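# Phone onto comic book, laptop onto its stand

## Task

Place the phone so it lies flat with all of it resting on the comic book. Also put the laptop, shut, onto the laptop stand with its top surface facing up and one of its long sides resting against the stand's lips. At the end neither gripper may be in contact with the phone or the laptop.

## Robot and tools

Robot and frame: two arms, left_arm and right_arm, each ending in a two-finger gripper. All hand positions, velocities and targets use the scene frame. Its origin sits at table-top height, halfway between the two arms' nominal bases. +z points up, +x points out across the table, and left_arm is on the +y side. Arm names do not match image sides. The real bases are offset from nominal; only a BASES line gives their calibrated spots. Reported hand positions and orientations can be a few centimetres off, more at long reach.

Gripper: the fingers extend along the gripper's own +z axis and close along its y axis. end_effector_position is the point between the pads, roughly 1 cm behind the fingertips.

execute_actions(actions, cameras): actions is a list of actions. Each action is a table of up to 15 rows, one row per control step of 1/30 s. A shorter table repeats its last row until 15 steps are done. Every row is one list of 14 numbers, each in [-1, 1], covering both arms even if only one moves: left_arm dx, dy, dz, rx, ry, rz, opening, then right_arm in the same order. dx to rz are offsets, not poses. They are measured from that arm's Hand target at the start of the action, along the scene axes, and the arm turns about its Hand target's position. Every row in an action counts from that same start, so a row is not added to the row before. A new action starts from the updated Hand target, so sending the same offset again moves further. Scale: 1.0 equals 0.6 m of travel or 180 degrees. rx, ry, rz form one rotation vector. A translation longer than 1.0 may be shortened along its direction. opening is absolute: +1 is fully open (0.094 m), -1 is shut. An empty actions list just reports state and images. cameras picks images: omitted, null or ["all"] gives all, [] gives none; names are cam_head_left and cam_head_right (896x504 each).

move(target, speed, blend, opening_speed, blocking, cameras): target is one 14-number row in the same layout, or a list of up to 15 such rows, which the gripper visits in order. Every row is an offset from the Hand targets at the move's start, not from the previous row. Paths are straight, finish together, take at least 0.5 s and stop after 10 s even if short. speed is top path speed in m/s, 0.002 to 4.3, default 0.25, one number or one per row; rotation is capped at twice that in rad/s. blend, in metres, rounds corners between listed rows. opening_speed (0.2 or more, per second on the -1 to +1 scale) makes openings change gradually; use a low value to close on fragile items. blocking=false returns after about 0.5 s while the move continues; stop brakes it. Moves do not avoid obstacles or the other arm. Keep paths away from an arm's own base, which can flip its shoulder. The result adds a move: line giving the ending (done, off_target, moving, held, fault) and limits (paced means the sent pose was clipped, held means steps were withheld). An arm not named there is done.

wait(seconds): 0 to 10 s, arms keep their last commands. zoom_image(camera, region): region [x0, y0, x1, y1] in pixels of the latest image from cam_head_left or cam_head_right, at most 504 by 504. finished_scene(scene): ends the scene irreversibly; pass the current scene number.

Control notes: each step the commanded orientation is limited to within 40 degrees of the measured one. Hand target is the last commanded pose after that limit. Grippers often stop short of it through friction or weight, sometimes by a centimetre or more, without any contact; waiting does not fix this, but a new command (even all zeros) re-requests it, and a remaining gap can be sent as an offset. Sending six zeros for an arm re-commands its Hand target. Always send the wanted opening for both grippers; a 0 there really means half open. An arm blocked by an object keeps pushing; to release, command a target back beyond the gripper.

Results: end_effector_position (m), end_effector_quat_wxyz, Hand target, Tool commands, grip_measured (opening on the -1 to +1 scale, a few mm wide when empty and slightly narrower than a squeezed part), grip_effort_nm (motor effort, negative closing; not a pad force), Joint positions (last entry is opening in metres), Joint velocities ("within noise" means still), Joint torques (include arm weight; entries 3 and 4 wrap at ±28 N m). Joint limits in rad: waist ±2.880, shoulder 0 to 3.142, elbow 0 to 3.019, wrist pitch -1.693 to 1.571, wrist yaw ±1.571, wrist roll ±2.094.

Avoid: dropping anything or leaving it off the table, releasing moving objects, fast impacts and heavy pressing, and any grip or collision between the two arms. Long holds, outstretched arms or pushing at unreachable poses heat motors; a MOTOR HOT line warns, and at 100 °C an OVER-TEMPERATURE FAULT drops that arm for 30 s or more. Loose objects may occasionally be nudged by an outside push.

Each tool is called after "Call:" as name(argument=value, ...), one argument or row to a line, values as JSON.

## Session

Call:
execute_actions(
  actions=[],
)

Scene clock: 0.00 s.
left_arm: end_effector_position=(+0.4917, +0.7724, +0.2723) grip_measured=+1.000 grip_effort_nm=n/a end_effector_quat_wxyz=(+0.538, +0.343, +0.763, +0.102) | right_arm: end_effector_position=(+0.0817, -0.5453, +0.1551) grip_measured=+1.000 grip_effort_nm=n/a end_effector_quat_wxyz=(-0.018, +0.931, +0.365, +0.017)
Joint positions: left_arm=[1.045 1.959 1.826 -0.901 1.086 1.589 0.094] | right_arm=[-1.159 1.068 0.818 -1.355 -0.035 1.239 0.094]
Joint velocities: within noise
Joint torques (N m): no reading
Motor temperatures (°C): left_arm=[23 25 27 24 28 25 28] | right_arm=[27 30 27 25 24 24 25]
Heat: left arm: hottest wrist yaw 28 °C; right arm: hottest shoulder 30 °C.
Hand target: left_arm +0.4939, +0.7763, +0.2941; +0.539, +0.352, +0.755, +0.121 | right_arm +0.0850, -0.5527, +0.1634; -0.006, +0.931, +0.366, +0.017
Tool commands: left_gripper/opening=+1.0 right_gripper/opening=+1.0

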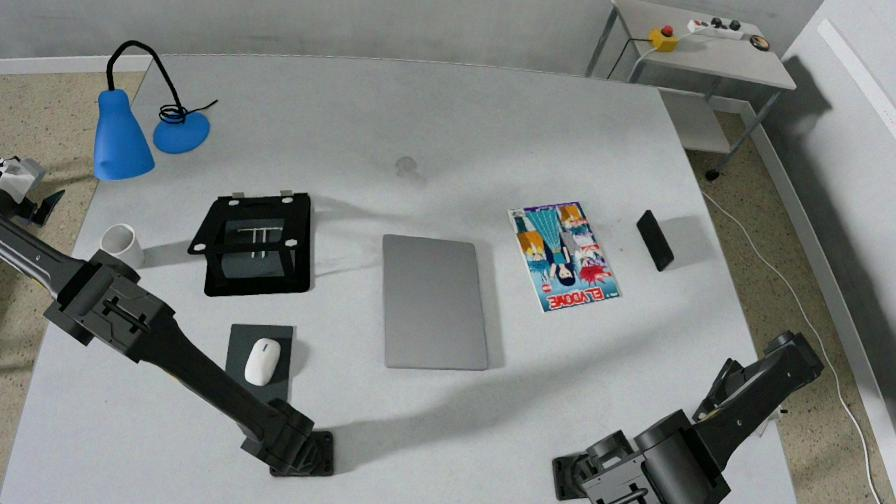

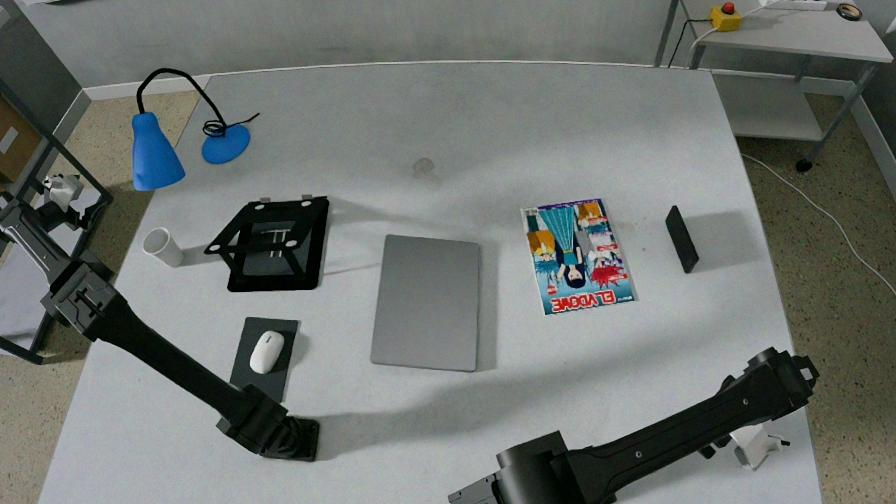

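Call:
zoom_image(
  camera="cam_head_left",
  region=[170, 170, 350, 310],
)

Call:
zoom_image(
  camera="cam_head_right",
  region=[180, 180, 500, 390],
)

Call:
zoom_image(
  camera="cam_head_left",
  region=[490, 180, 710, 330],
)

Call:
zoom_image(
  camera="cam_head_right",
  region=[500, 180, 720, 330],
)

Call:
zoom_image(
  camera="cam_head_left",
  region=[350, 220, 520, 390],
)

Scaled by 2.800.

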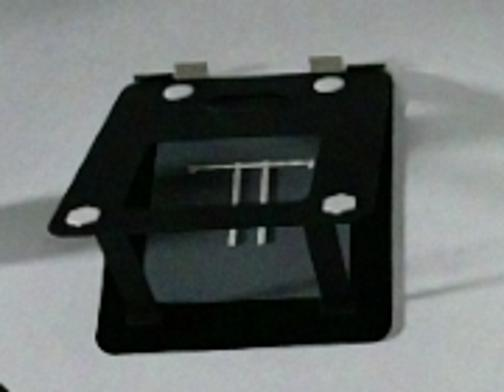

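Scaled by 1.575.

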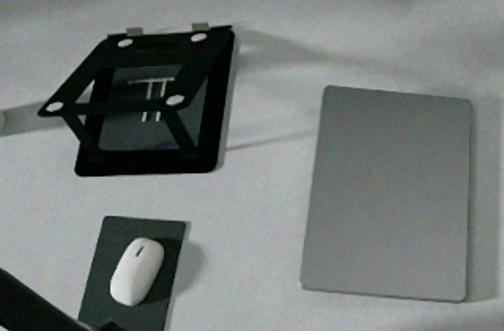

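Scaled by 2.291.

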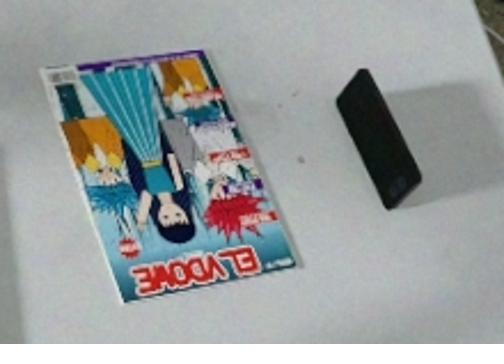

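Scaled by 2.291.

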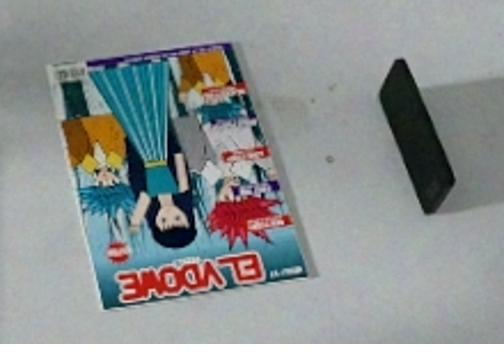

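Scaled by 2.965.

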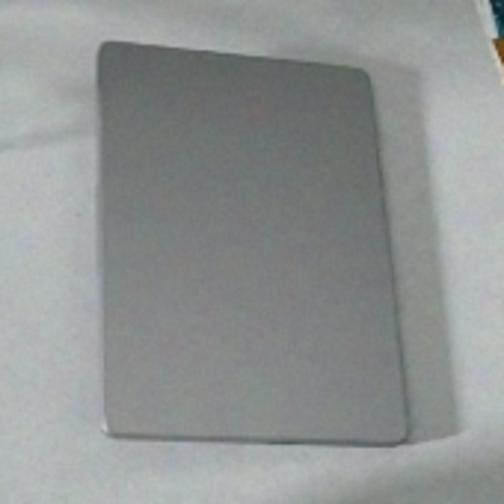

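Call:
zoom_image(
  camera="cam_head_left",
  region=[375, 340, 425, 380],
)

Call:
zoom_image(
  camera="cam_head_left",
  region=[450, 340, 520, 380],
)

Call:
zoom_image(
  camera="cam_head_right",
  region=[360, 330, 430, 380],
)

Call:
zoom_image(
  camera="cam_head_right",
  region=[200, 180, 340, 300],
)

Call:
zoom_image(
  camera="cam_head_left",
  region=[540, 380, 840, 504],
)

Call:
zoom_image(
  camera="cam_head_right",
  region=[640, 340, 840, 500],
)

Call:
zoom_image(
  camera="cam_head_left",
  region=[0, 130, 180, 300],
)

Scaled by 10.080.

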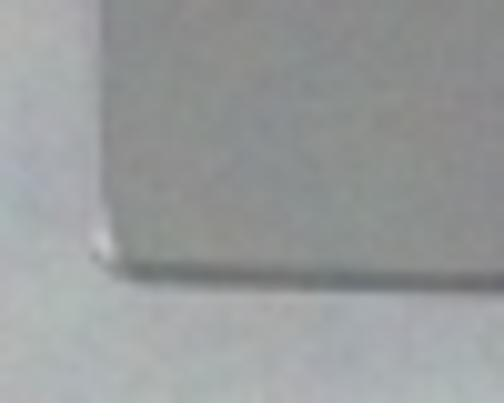

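Scaled by 7.200.

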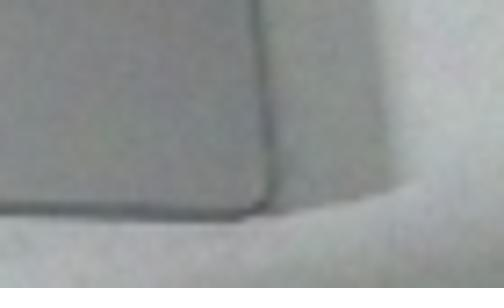

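Scaled by 7.200.

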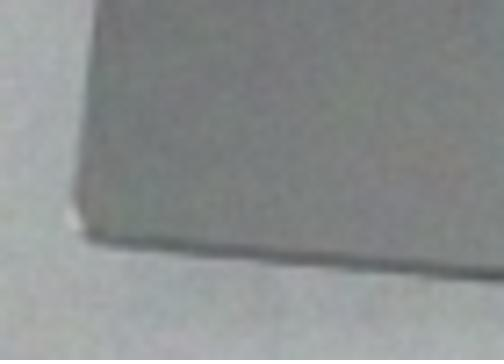

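Scaled by 3.600.

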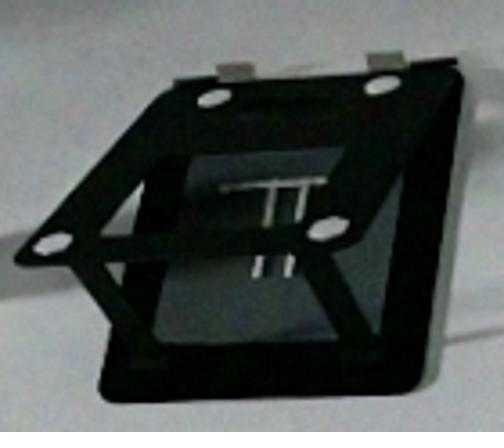

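Scaled by 1.680.

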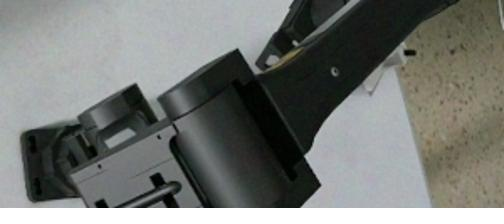

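Scaled by 2.520.

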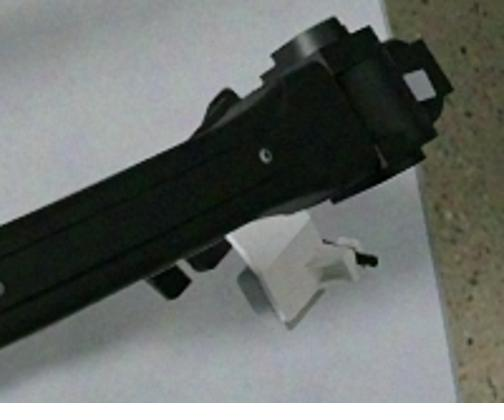

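Scaled by 2.800.

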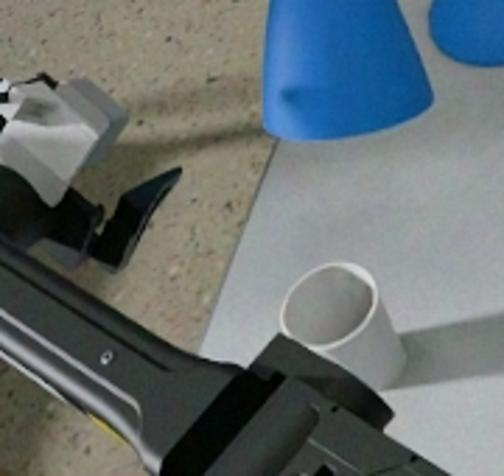

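Call:
move(
  target=[0,0,0,0,0,0,1, 0.6,0.09,0.1,0,0,0,1],
  speed=0.4,
)

Scene clock: 44.03 s.
left_arm: end_effector_position=(+0.4918, +0.7724, +0.2720) grip_measured=+1.000 grip_effort_nm=0.027 end_effector_quat_wxyz=(+0.538, +0.343, +0.763, +0.102) | right_arm: end_effector_position=(+0.4277, -0.4931, +0.2123) grip_measured=+1.000 grip_effort_nm=-0.007 end_effector_quat_wxyz=(-0.016, +0.930, +0.367, +0.009)
Joint positions: left_arm=[1.045 1.959 1.826 -0.901 1.086 1.589 0.094] | right_arm=[-0.399 1.638 1.518 -1.459 -0.035 1.995 0.094]
Joint velocities: within noise
Joint torques (N m): left_arm=[-1.08 -23.71 13.61 1.31 0.5 -0.06] | right_arm=[0.67 -15.56 12.51 -0.5 0.13 0.23]
Motor temperatures (°C): left_arm=[23 28 31 24 28 24 27] | right_arm=[27 31 34 25 24 24 25]
Heat: left arm: hottest elbow 31 °C; right arm: hottest elbow 34 °C.
Hand target: left_arm +0.4940, +0.7763, +0.2938; +0.539, +0.352, +0.755, +0.121 | right_arm +0.4450, -0.4987, +0.2234; -0.006, +0.931, +0.366, +0.017
Off the commanded pose: left_arm 0.023 m, 3 deg | right_arm 0.021 m, 1 deg.
move: off_target (left_arm, right_arm)

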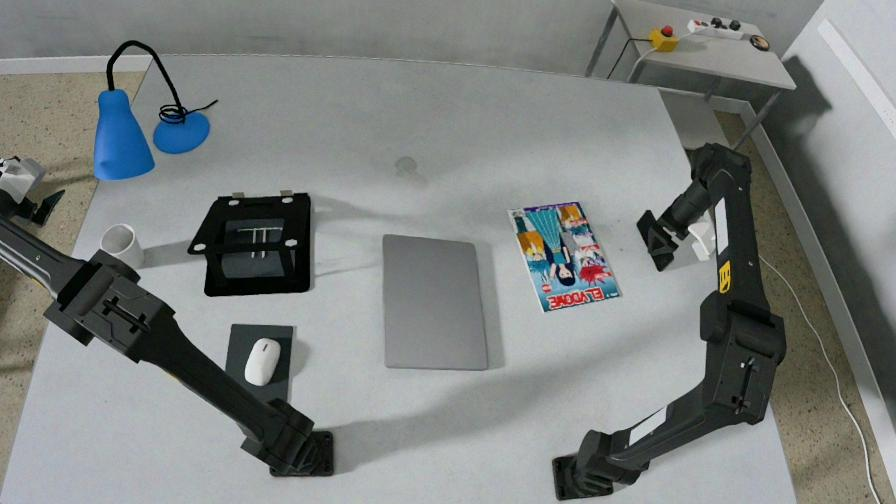

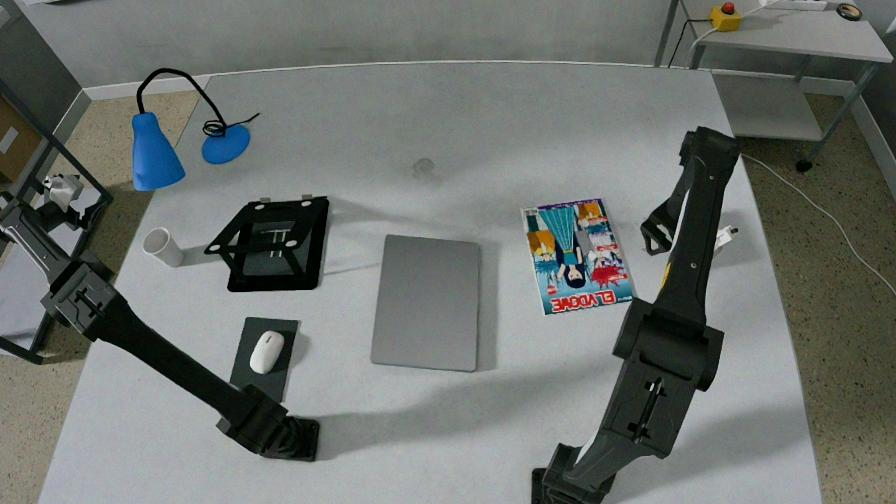

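Call:
zoom_image(
  camera="cam_head_left",
  region=[600, 180, 750, 300],
)

Call:
zoom_image(
  camera="cam_head_right",
  region=[600, 160, 750, 290],
)

Scaled by 3.360.

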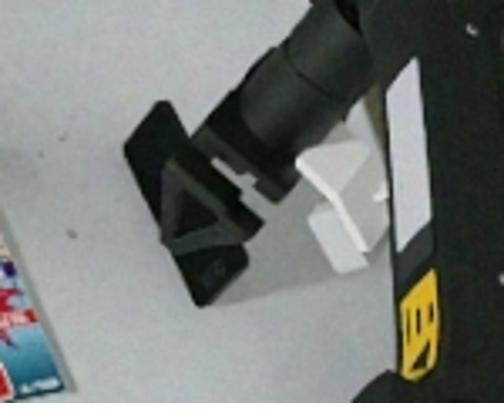

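Scaled by 3.360.

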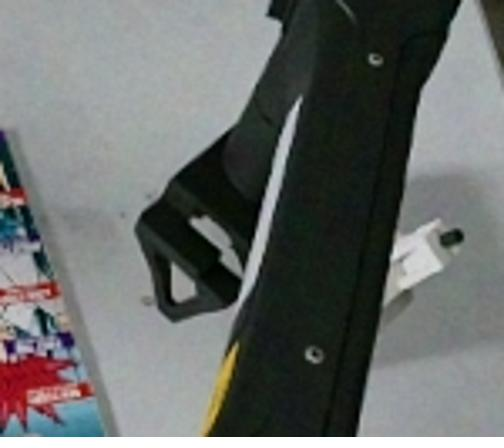

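Call:
move(
  target=[0,0,0,0,0,0,1, 0,0,0,-0.263,-0.1256,0.764,1],
  speed=0.5,
)

Call:
zoom_image(
  camera="cam_head_left",
  region=[560, 140, 760, 300],
)

Call:
zoom_image(
  camera="cam_head_right",
  region=[580, 140, 780, 300],
)

Scene clock: 85.10 s.
left_arm: end_effector_position=(+0.4917, +0.7724, +0.2723) grip_measured=+1.000 grip_effort_nm=0.027 end_effector_quat_wxyz=(+0.538, +0.343, +0.763, +0.102) | right_arm: end_effector_position=(+0.4481, -0.4933, +0.2251) grip_measured=+1.000 grip_effort_nm=-0.027 end_effector_quat_wxyz=(+0.326, -0.068, +0.943, +0.025)
Joint positions: left_arm=[1.045 1.959 1.826 -0.901 1.086 1.589 0.094] | right_arm=[-0.497 1.368 1.124 -0.765 -0.377 -0.525 0.094]
Joint velocities: within noise
Joint torques (N m): left_arm=[-1.32 -23.41 13.68 1.16 0.5 -0.01] | right_arm=[-0.38 -13.51 8.81 0.91 -0.26 0.09]
Motor temperatures (°C): left_arm=[23 30 33 24 28 24 27] | right_arm=[27 33 41 25 24 23 25]
Heat: left arm: hottest elbow 33 °C; right arm: hottest elbow 41 °C.
Hand target: left_arm +0.4939, +0.7763, +0.2941; +0.539, +0.352, +0.755, +0.121 | right_arm +0.4450, -0.4988, +0.2235; +0.324, -0.065, +0.943, +0.023
Off the commanded pose: left_arm 0.022 m, 3 deg | right_arm 0.006 m, 0 deg.
move: off_target (left_arm)

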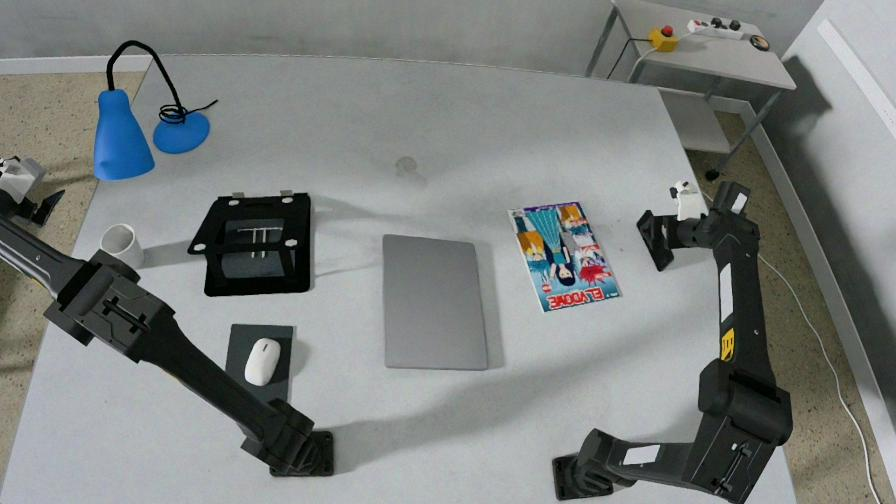

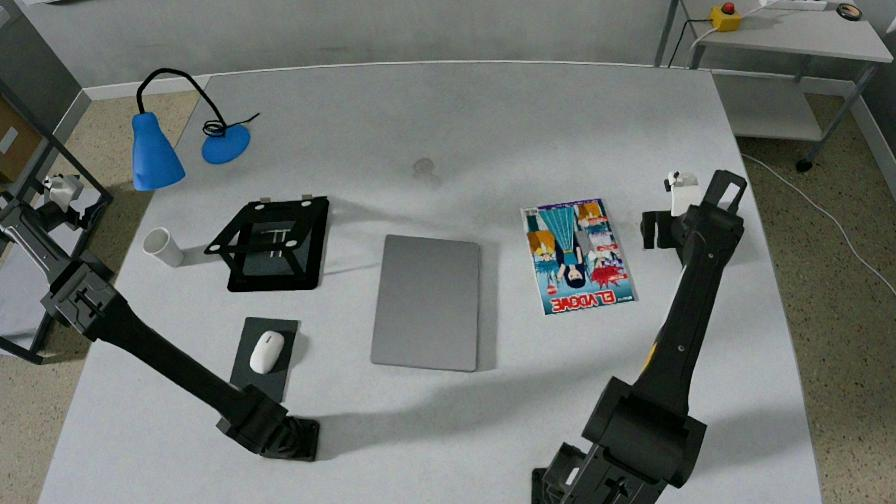

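Scaled by 2.520.

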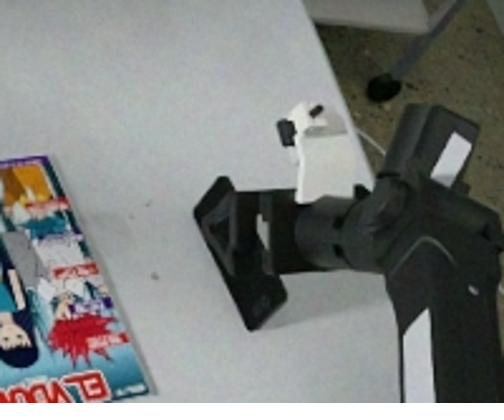

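Scaled by 2.520.

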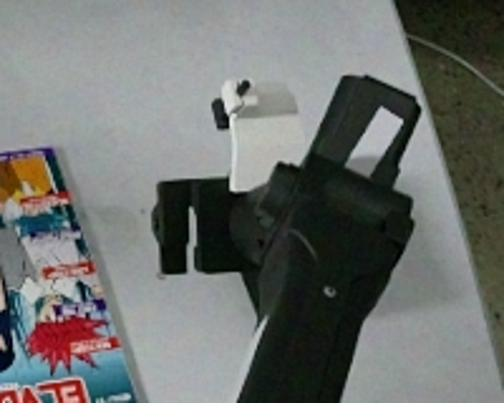

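Call:
move(
  target=[0,0,0,0,0,0,1, 0,0,-0.15,0,0,0,1],
  speed=0.3,
)

Call:
zoom_image(
  camera="cam_head_left",
  region=[600, 180, 720, 290],
)

Call:
zoom_image(
  camera="cam_head_right",
  region=[620, 180, 740, 290],
)

Scene clock: 96.77 s.
left_arm: end_effector_position=(+0.4917, +0.7724, +0.2723) grip_measured=+1.000 grip_effort_nm=0.027 end_effector_quat_wxyz=(+0.538, +0.343, +0.763, +0.102) | right_arm: end_effector_position=(+0.4461, -0.4924, +0.1401) grip_measured=+1.000 grip_effort_nm=-0.027 end_effector_quat_wxyz=(+0.324, -0.069, +0.943, +0.025)
Joint positions: left_arm=[1.045 1.959 1.826 -0.901 1.086 1.589 0.094] | right_arm=[-0.497 1.446 0.967 -0.532 -0.377 -0.528 0.094]
Joint velocities: within noise
Joint torques (N m): left_arm=[-1.67 -23.82 13.57 1.18 0.51 -0.03] | right_arm=[-0.44 -12.92 7.83 1.51 -0.25 0.1]
Motor temperatures (°C): left_arm=[23 30 33 24 28 24 27] | right_arm=[27 33 39 25 24 23 25]
Heat: left arm: hottest elbow 33 °C; right arm: hottest elbow 39 °C.
Hand target: left_arm +0.4939, +0.7763, +0.2941; +0.539, +0.352, +0.755, +0.121 | right_arm +0.4449, -0.4988, +0.1334; +0.324, -0.065, +0.944, +0.024
Off the commanded pose: left_arm 0.022 m, 3 deg | right_arm 0.009 m, 0 deg.
move: off_target (left_arm)

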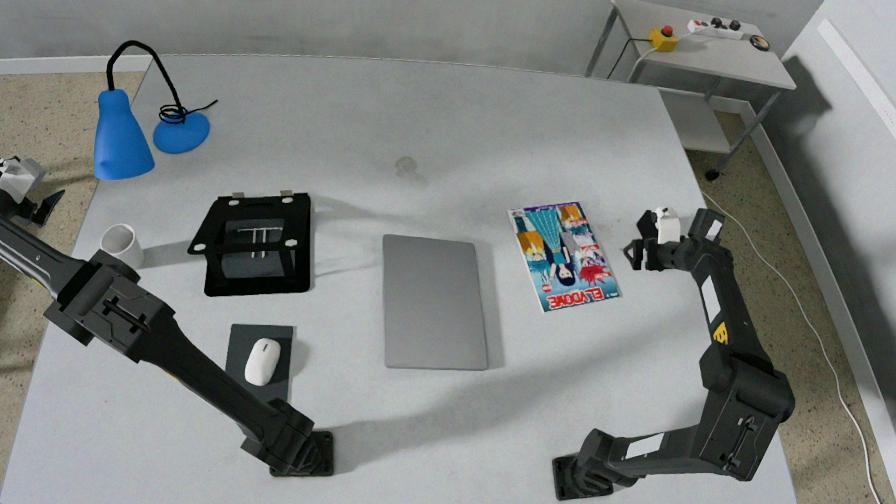

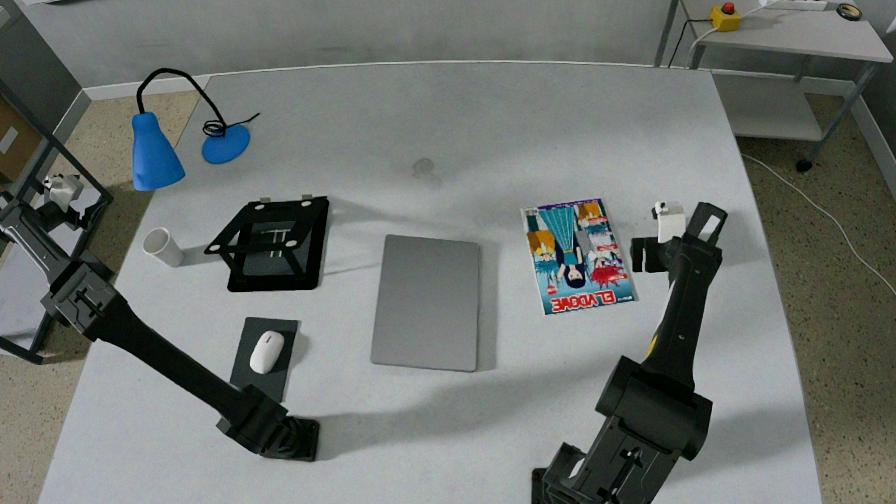

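Scaled by 4.200.

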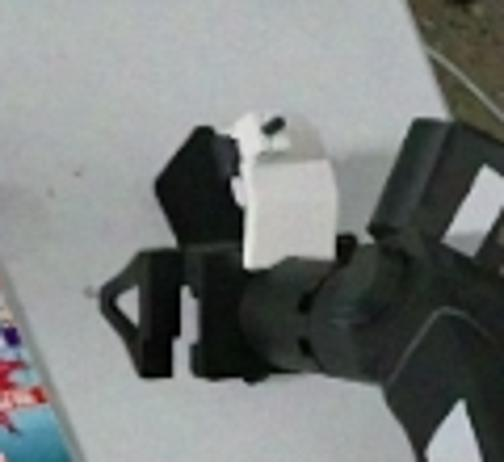

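Scaled by 4.200.

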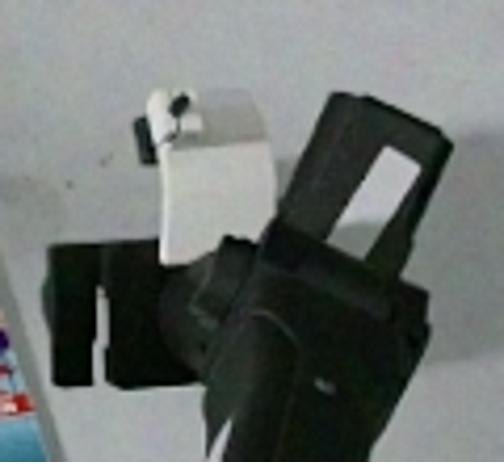

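Call:
move(
  target=[0,0,0,0,0,0,1, 0.1,-0.06,0,0,0,0,-0.8],
  speed=0.3,
)

Call:
zoom_image(
  camera="cam_head_left",
  region=[600, 180, 720, 290],
)

Call:
zoom_image(
  camera="cam_head_right",
  region=[620, 180, 740, 290],
)

Scene clock: 117.07 s.
left_arm: end_effector_position=(+0.4917, +0.7724, +0.2723) grip_measured=+1.000 grip_effort_nm=0.022 end_effector_quat_wxyz=(+0.538, +0.343, +0.763, +0.102) | right_arm: end_effector_position=(+0.4880, -0.5192, +0.1212) grip_measured=-0.799 grip_effort_nm=-0.081 end_effector_quat_wxyz=(+0.314, -0.064, +0.947, +0.031)
Joint positions: left_arm=[1.045 1.959 1.826 -0.901 1.086 1.589 0.094] | right_arm=[-0.505 1.601 1.098 -0.536 -0.379 -0.53 0.009]
Joint velocities: within noise
Joint torques (N m): left_arm=[-1.2 -23.77 13.67 1.26 0.52 0] | right_arm=[-0.26 -15.03 12.51 0.62 -0.27 0.09]
Motor temperatures (°C): left_arm=[23 31 34 24 28 24 27] | right_arm=[27 33 37 25 24 23 25]
Heat: left arm: hottest elbow 34 °C; right arm: hottest elbow 37 °C.
Hand target: left_arm +0.4939, +0.7763, +0.2941; +0.539, +0.352, +0.755, +0.121 | right_arm +0.5049, -0.5347, +0.1335; +0.324, -0.065, +0.944, +0.023
Off the commanded pose: left_arm 0.022 m, 3 deg | right_arm 0.026 m, 2 deg.
move: off_target (left_arm, right_arm)

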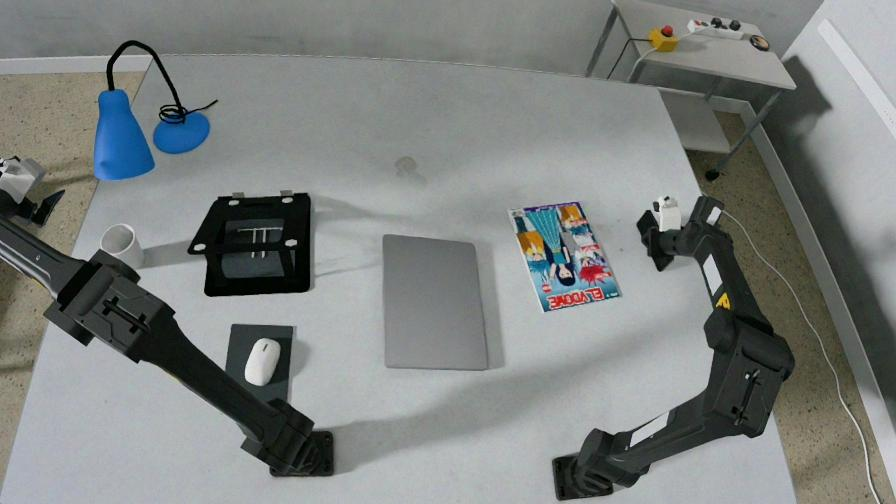

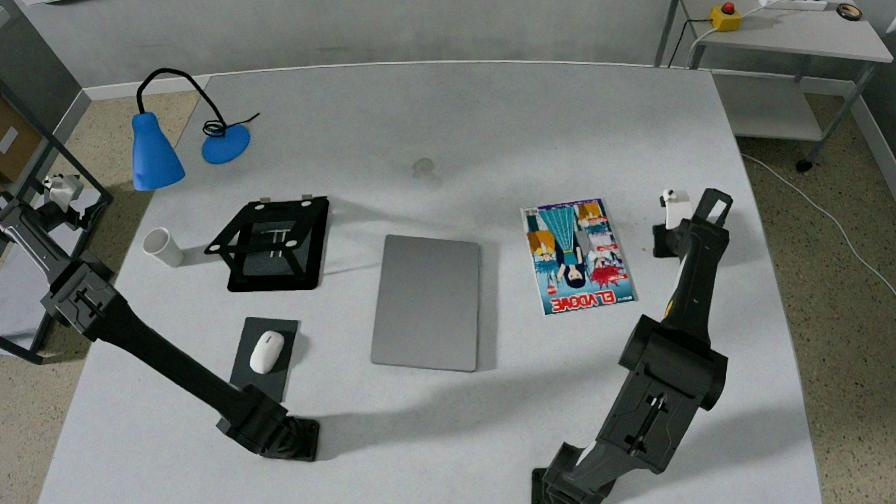

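Scaled by 4.200.

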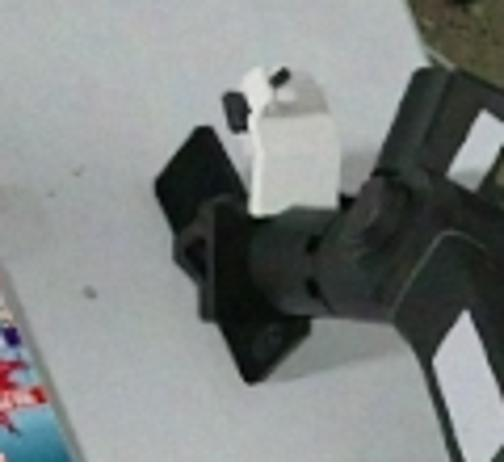

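Scaled by 4.200.

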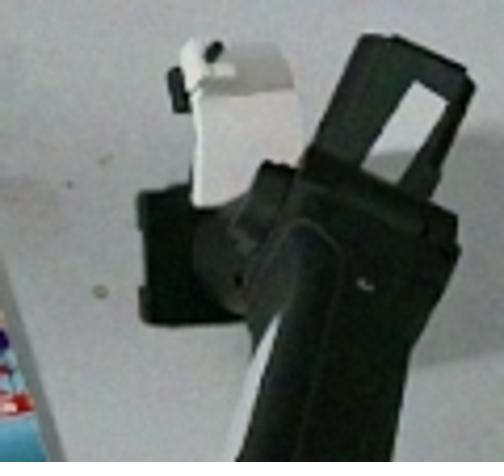

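Call:
move(
  target=[0,0,0,0,0,0,1, 0.095,-0.09,0.012,0,0,0,0.2],
  speed=0.3,
)

Call:
zoom_image(
  camera="cam_head_left",
  region=[600, 180, 720, 290],
)

Call:
zoom_image(
  camera="cam_head_right",
  region=[620, 180, 740, 290],
)

Scene clock: 123.03 s.
left_arm: end_effector_position=(+0.4917, +0.7724, +0.2723) grip_measured=+1.000 grip_effort_nm=0.022 end_effector_quat_wxyz=(+0.538, +0.343, +0.763, +0.102) | right_arm: end_effector_position=(+0.5455, -0.5734, +0.1299) grip_measured=+0.199 grip_effort_nm=0.071 end_effector_quat_wxyz=(+0.314, -0.063, +0.947, +0.031)
Joint positions: left_arm=[1.045 1.959 1.826 -0.901 1.086 1.589 0.094] | right_arm=[-0.541 1.773 1.353 -0.63 -0.397 -0.561 0.056]
Joint velocities: within noise
Joint torques (N m): left_arm=[-1.08 -23.71 13.75 1.28 0.45 -0.04] | right_arm=[-0.15 -17.61 12.9 0.44 -0.27 0.11]
Motor temperatures (°C): left_arm=[23 31 34 24 28 24 27] | right_arm=[27 33 39 25 24 23 25]
Heat: left arm: hottest elbow 34 °C; right arm: hottest elbow 39 °C.
Hand target: left_arm +0.4939, +0.7763, +0.2941; +0.539, +0.352, +0.755, +0.121 | right_arm +0.5619, -0.5887, +0.1405; +0.324, -0.065, +0.944, +0.024
Off the commanded pose: left_arm 0.022 m, 3 deg | right_arm 0.025 m, 1 deg.
move: off_target (left_arm, right_arm)

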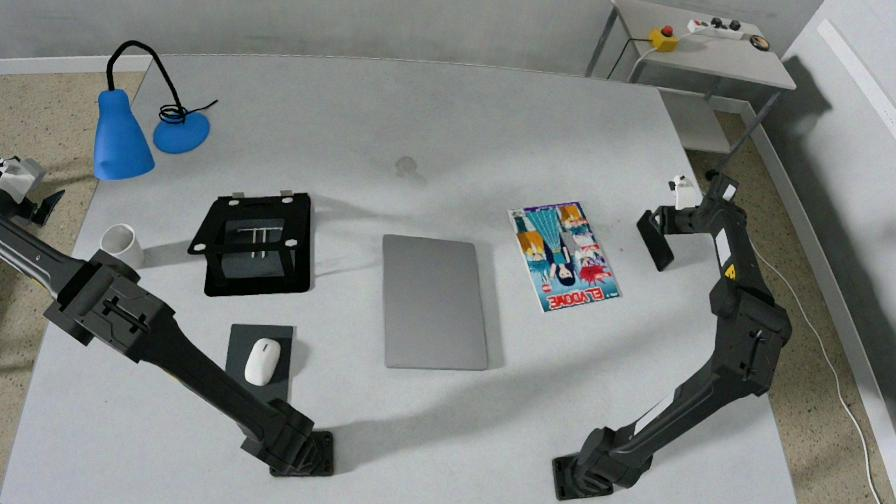

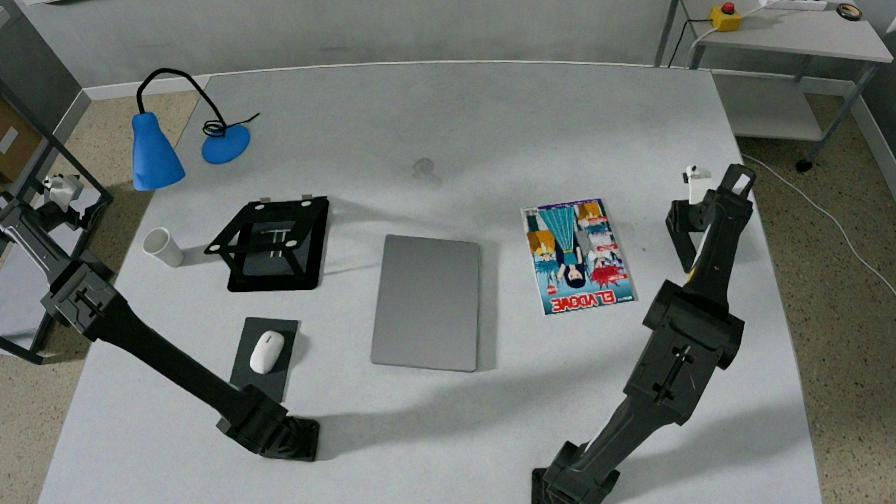

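Scaled by 4.200.

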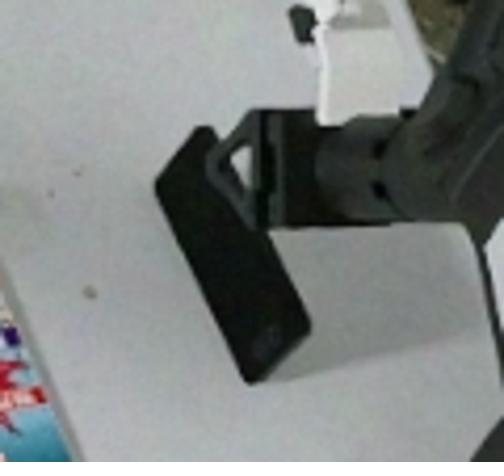

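Scaled by 4.200.

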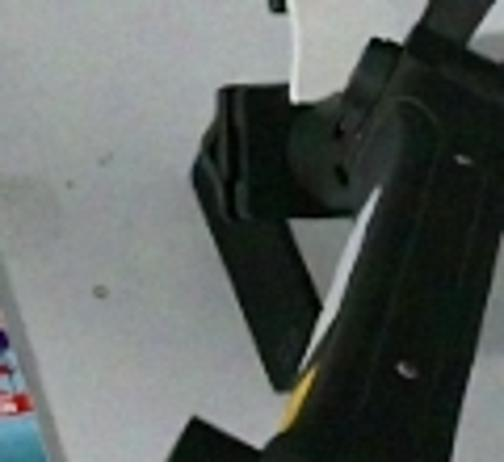

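Call:
move(
  target=[
    [0,0,0,0,0,0,1, 0,0,0,0,0,0,1],
    [0,0,0,0,0,0,1, 0,0,-0.08,0,0,0,1],
  ],
  speed=0.15,
)

Call:
zoom_image(
  camera="cam_head_left",
  region=[600, 180, 720, 290],
)

Call:
zoom_image(
  camera="cam_head_right",
  region=[620, 180, 740, 290],
)

Scene clock: 129.97 s.
left_arm: end_effector_position=(+0.4917, +0.7724, +0.2723) grip_measured=+1.000 grip_effort_nm=0.027 end_effector_quat_wxyz=(+0.538, +0.343, +0.763, +0.102) | right_arm: end_effector_position=(+0.5596, -0.5817, +0.1030) grip_measured=+0.999 grip_effort_nm=0.061 end_effector_quat_wxyz=(+0.324, -0.066, +0.943, +0.024)
Joint positions: left_arm=[1.045 1.959 1.826 -0.901 1.086 1.589 0.094] | right_arm=[-0.541 1.834 1.353 -0.545 -0.397 -0.562 0.094]
Joint velocities: within noise
Joint torques (N m): left_arm=[-1.96 -22.65 13.6 1.03 0.49 -0.03] | right_arm=[-0.15 -18.84 8.65 1.39 -0.27 0.09]
Motor temperatures (°C): left_arm=[23 31 34 24 28 24 27] | right_arm=[27 34 38 25 24 23 25]
Heat: left arm: hottest elbow 34 °C; right arm: hottest elbow 38 °C.
Hand target: left_arm +0.4939, +0.7763, +0.2941; +0.539, +0.352, +0.755, +0.121 | right_arm +0.5619, -0.5887, +0.0928; +0.324, -0.065, +0.943, +0.023
Off the commanded pose: left_arm 0.022 m, 3 deg | right_arm 0.013 m, 0 deg.
move: off_target (left_arm, right_arm)

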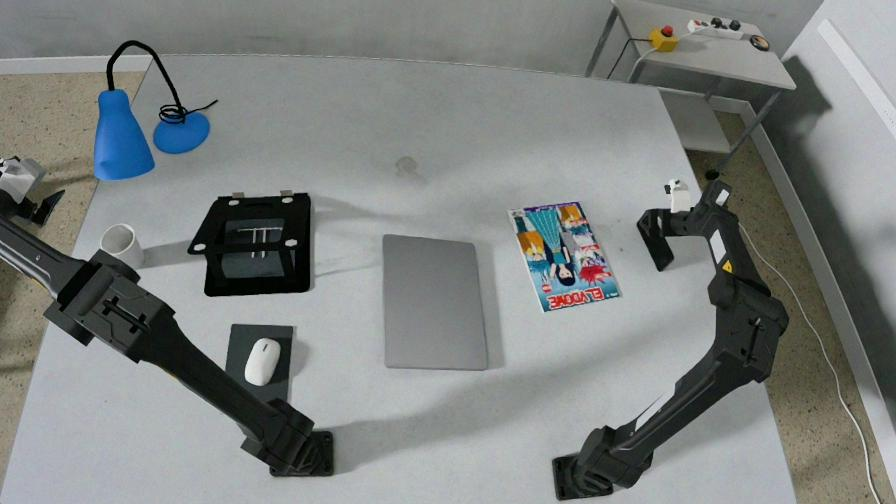

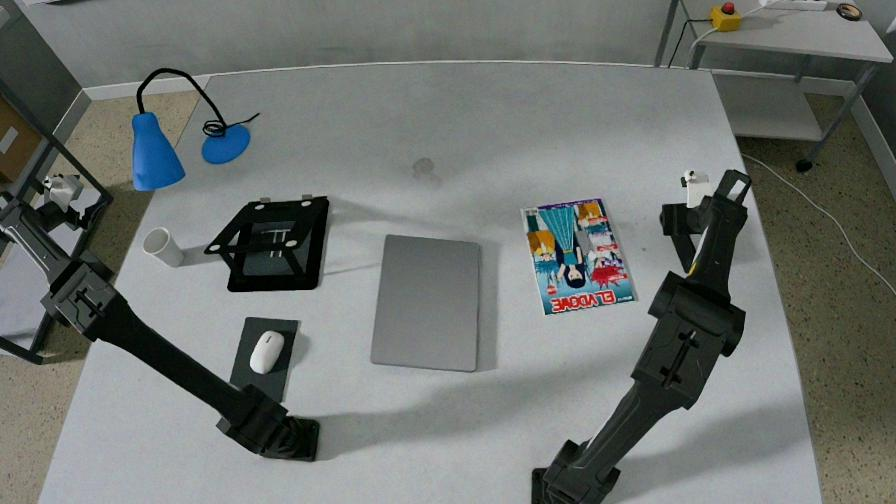

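Scaled by 4.200.

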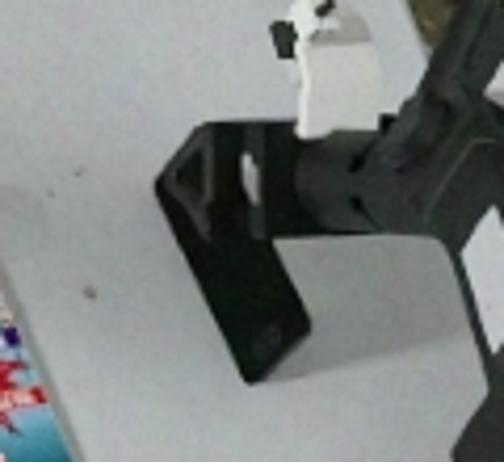

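Scaled by 4.200.

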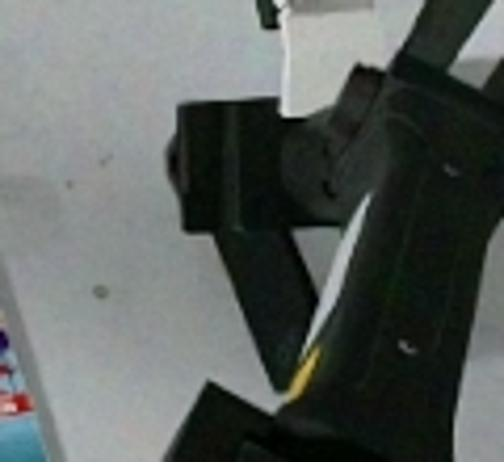

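Call:
move(
  target=[0,0,0,0,0,0,1, -0.01,0.02,-0.085,0,0,0,1],
  speed=0.1,
)

Call:
zoom_image(
  camera="cam_head_left",
  region=[600, 180, 720, 290],
)

Call:
zoom_image(
  camera="cam_head_right",
  region=[620, 180, 740, 290],
)

Scene clock: 135.63 s.
left_arm: end_effector_position=(+0.4917, +0.7724, +0.2723) grip_measured=+1.000 grip_effort_nm=0.027 end_effector_quat_wxyz=(+0.538, +0.343, +0.763, +0.102) | right_arm: end_effector_position=(+0.5562, -0.5802, +0.0577) grip_measured=+0.999 grip_effort_nm=0.066 end_effector_quat_wxyz=(+0.330, -0.067, +0.941, +0.019)
Joint positions: left_arm=[1.045 1.959 1.826 -0.901 1.086 1.589 0.094] | right_arm=[-0.541 1.881 1.281 -0.408 -0.395 -0.562 0.094]
Joint velocities: within noise
Joint torques (N m): left_arm=[-1.44 -23.3 13.59 1.01 0.48 -0.05] | right_arm=[0.79 -18.67 7.13 1.54 -0.13 0.2]
Motor temperatures (°C): left_arm=[23 31 34 24 28 24 27] | right_arm=[27 34 38 25 24 23 25]
Heat: left arm: hottest elbow 34 °C; right arm: hottest elbow 38 °C.
Hand target: left_arm +0.4939, +0.7763, +0.2941; +0.539, +0.352, +0.755, +0.121 | right_arm +0.5560, -0.5767, +0.0418; +0.324, -0.065, +0.943, +0.024
Off the commanded pose: left_arm 0.022 m, 3 deg | right_arm 0.016 m, 1 deg.
move: off_target (left_arm, right_arm)

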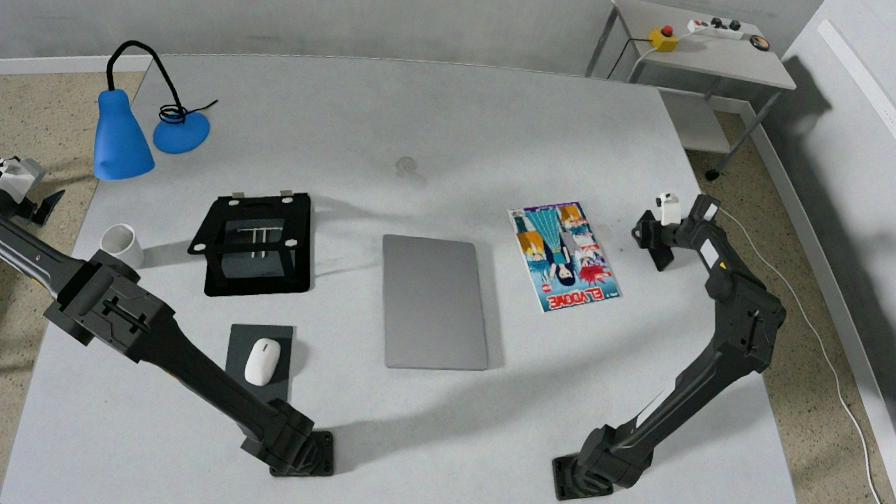

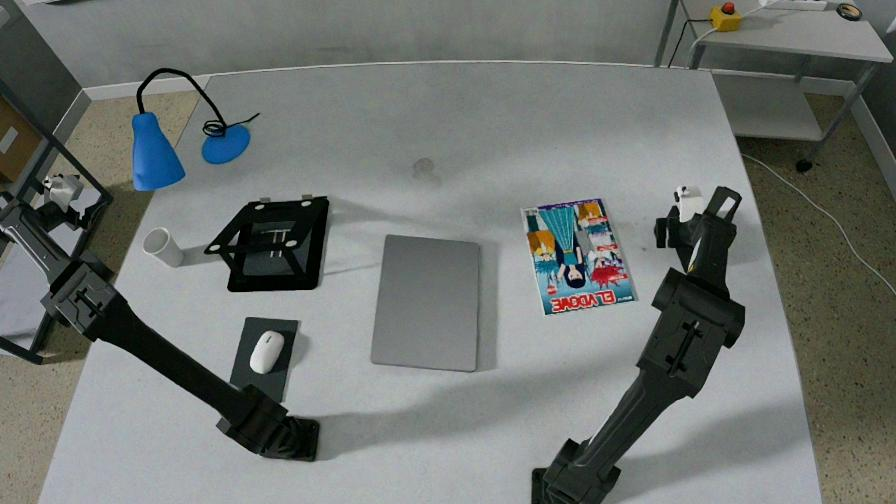

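Scaled by 4.200.

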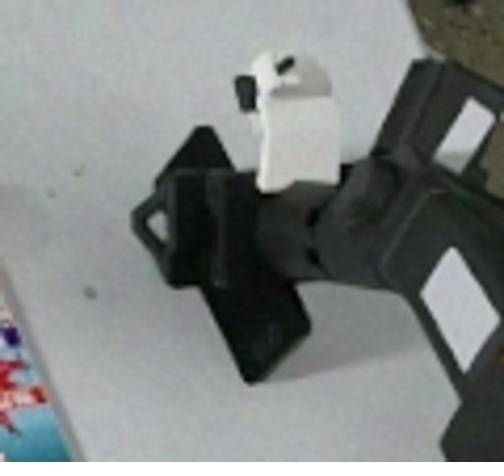

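Scaled by 4.200.

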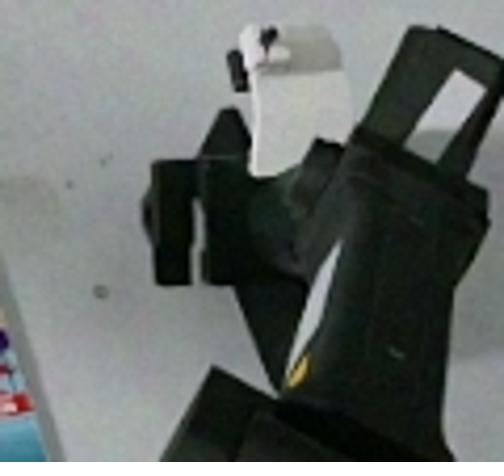

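Call:
move(
  target=[0,0,0,0,0,0,1, 0,0,0,0,0,0,-0.95],
  opening_speed=0.5,
)

Call:
zoom_image(
  camera="cam_head_left",
  region=[600, 180, 720, 290],
)

Call:
zoom_image(
  camera="cam_head_right",
  region=[620, 180, 740, 290],
)

Scene clock: 145.73 s.
left_arm: end_effector_position=(+0.4917, +0.7724, +0.2723) grip_measured=+1.000 grip_effort_nm=0.027 end_effector_quat_wxyz=(+0.538, +0.343, +0.763, +0.102) | right_arm: end_effector_position=(+0.5566, -0.5809, +0.0580) grip_measured=-0.841 grip_effort_nm=-1.018 end_effector_quat_wxyz=(+0.331, -0.067, +0.941, +0.017)
Joint positions: left_arm=[1.045 1.959 1.826 -0.901 1.086 1.589 0.094] | right_arm=[-0.541 1.881 1.281 -0.405 -0.392 -0.562 0.007]
Joint velocities: within noise
Joint torques (N m): left_arm=[-1.03 -23.88 13.64 1.09 0.5 -0.03] | right_arm=[0.79 -19.25 7.08 1.42 -0.23 0.2]
Motor temperatures (°C): left_arm=[23 31 34 24 28 24 27] | right_arm=[27 35 37 25 24 23 25]
Heat: left arm: hottest elbow 34 °C; right arm: hottest elbow 37 °C.
Hand target: left_arm +0.4940, +0.7763, +0.2938; +0.539, +0.352, +0.755, +0.121 | right_arm +0.5560, -0.5767, +0.0418; +0.324, -0.065, +0.943, +0.023
Off the commanded pose: left_arm 0.022 m, 3 deg | right_arm 0.017 m, 1 deg.
move: off_target (left_arm, right_arm)

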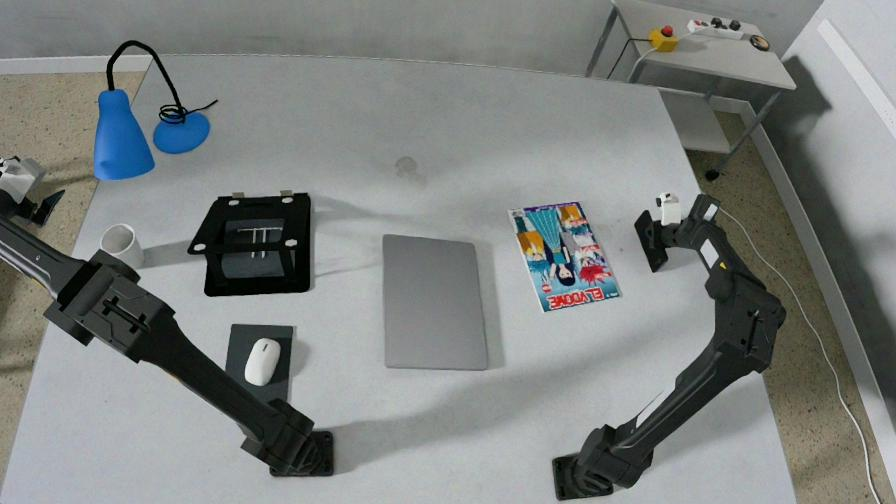

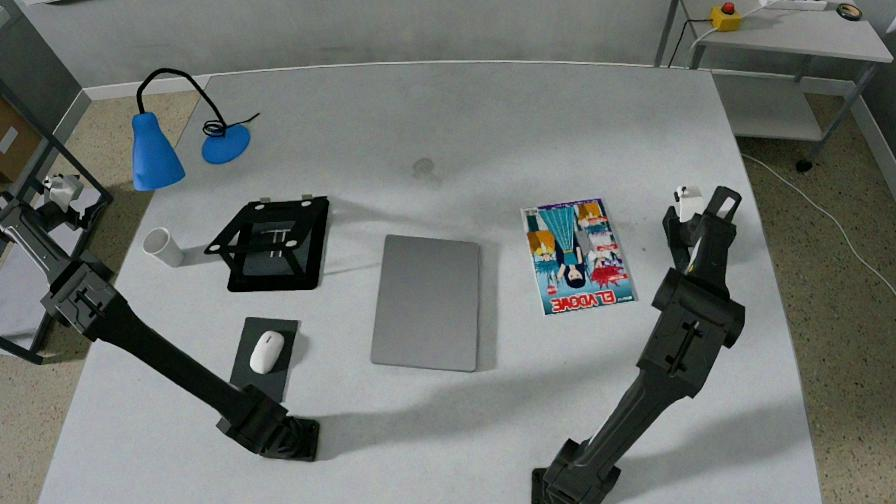

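Scaled by 4.200.

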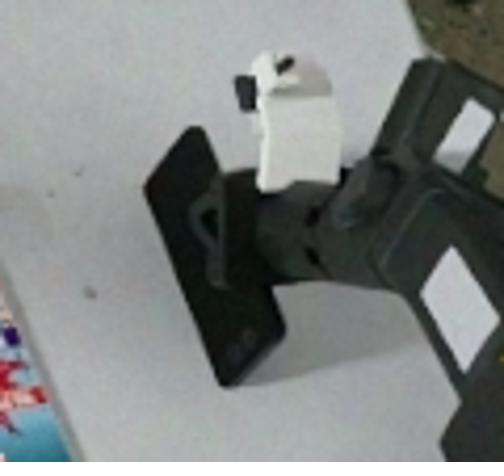

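Scaled by 4.200.

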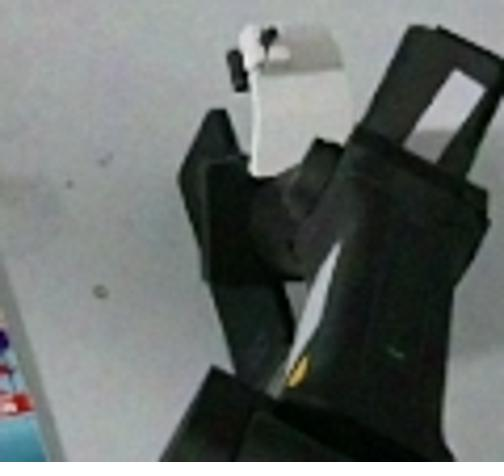

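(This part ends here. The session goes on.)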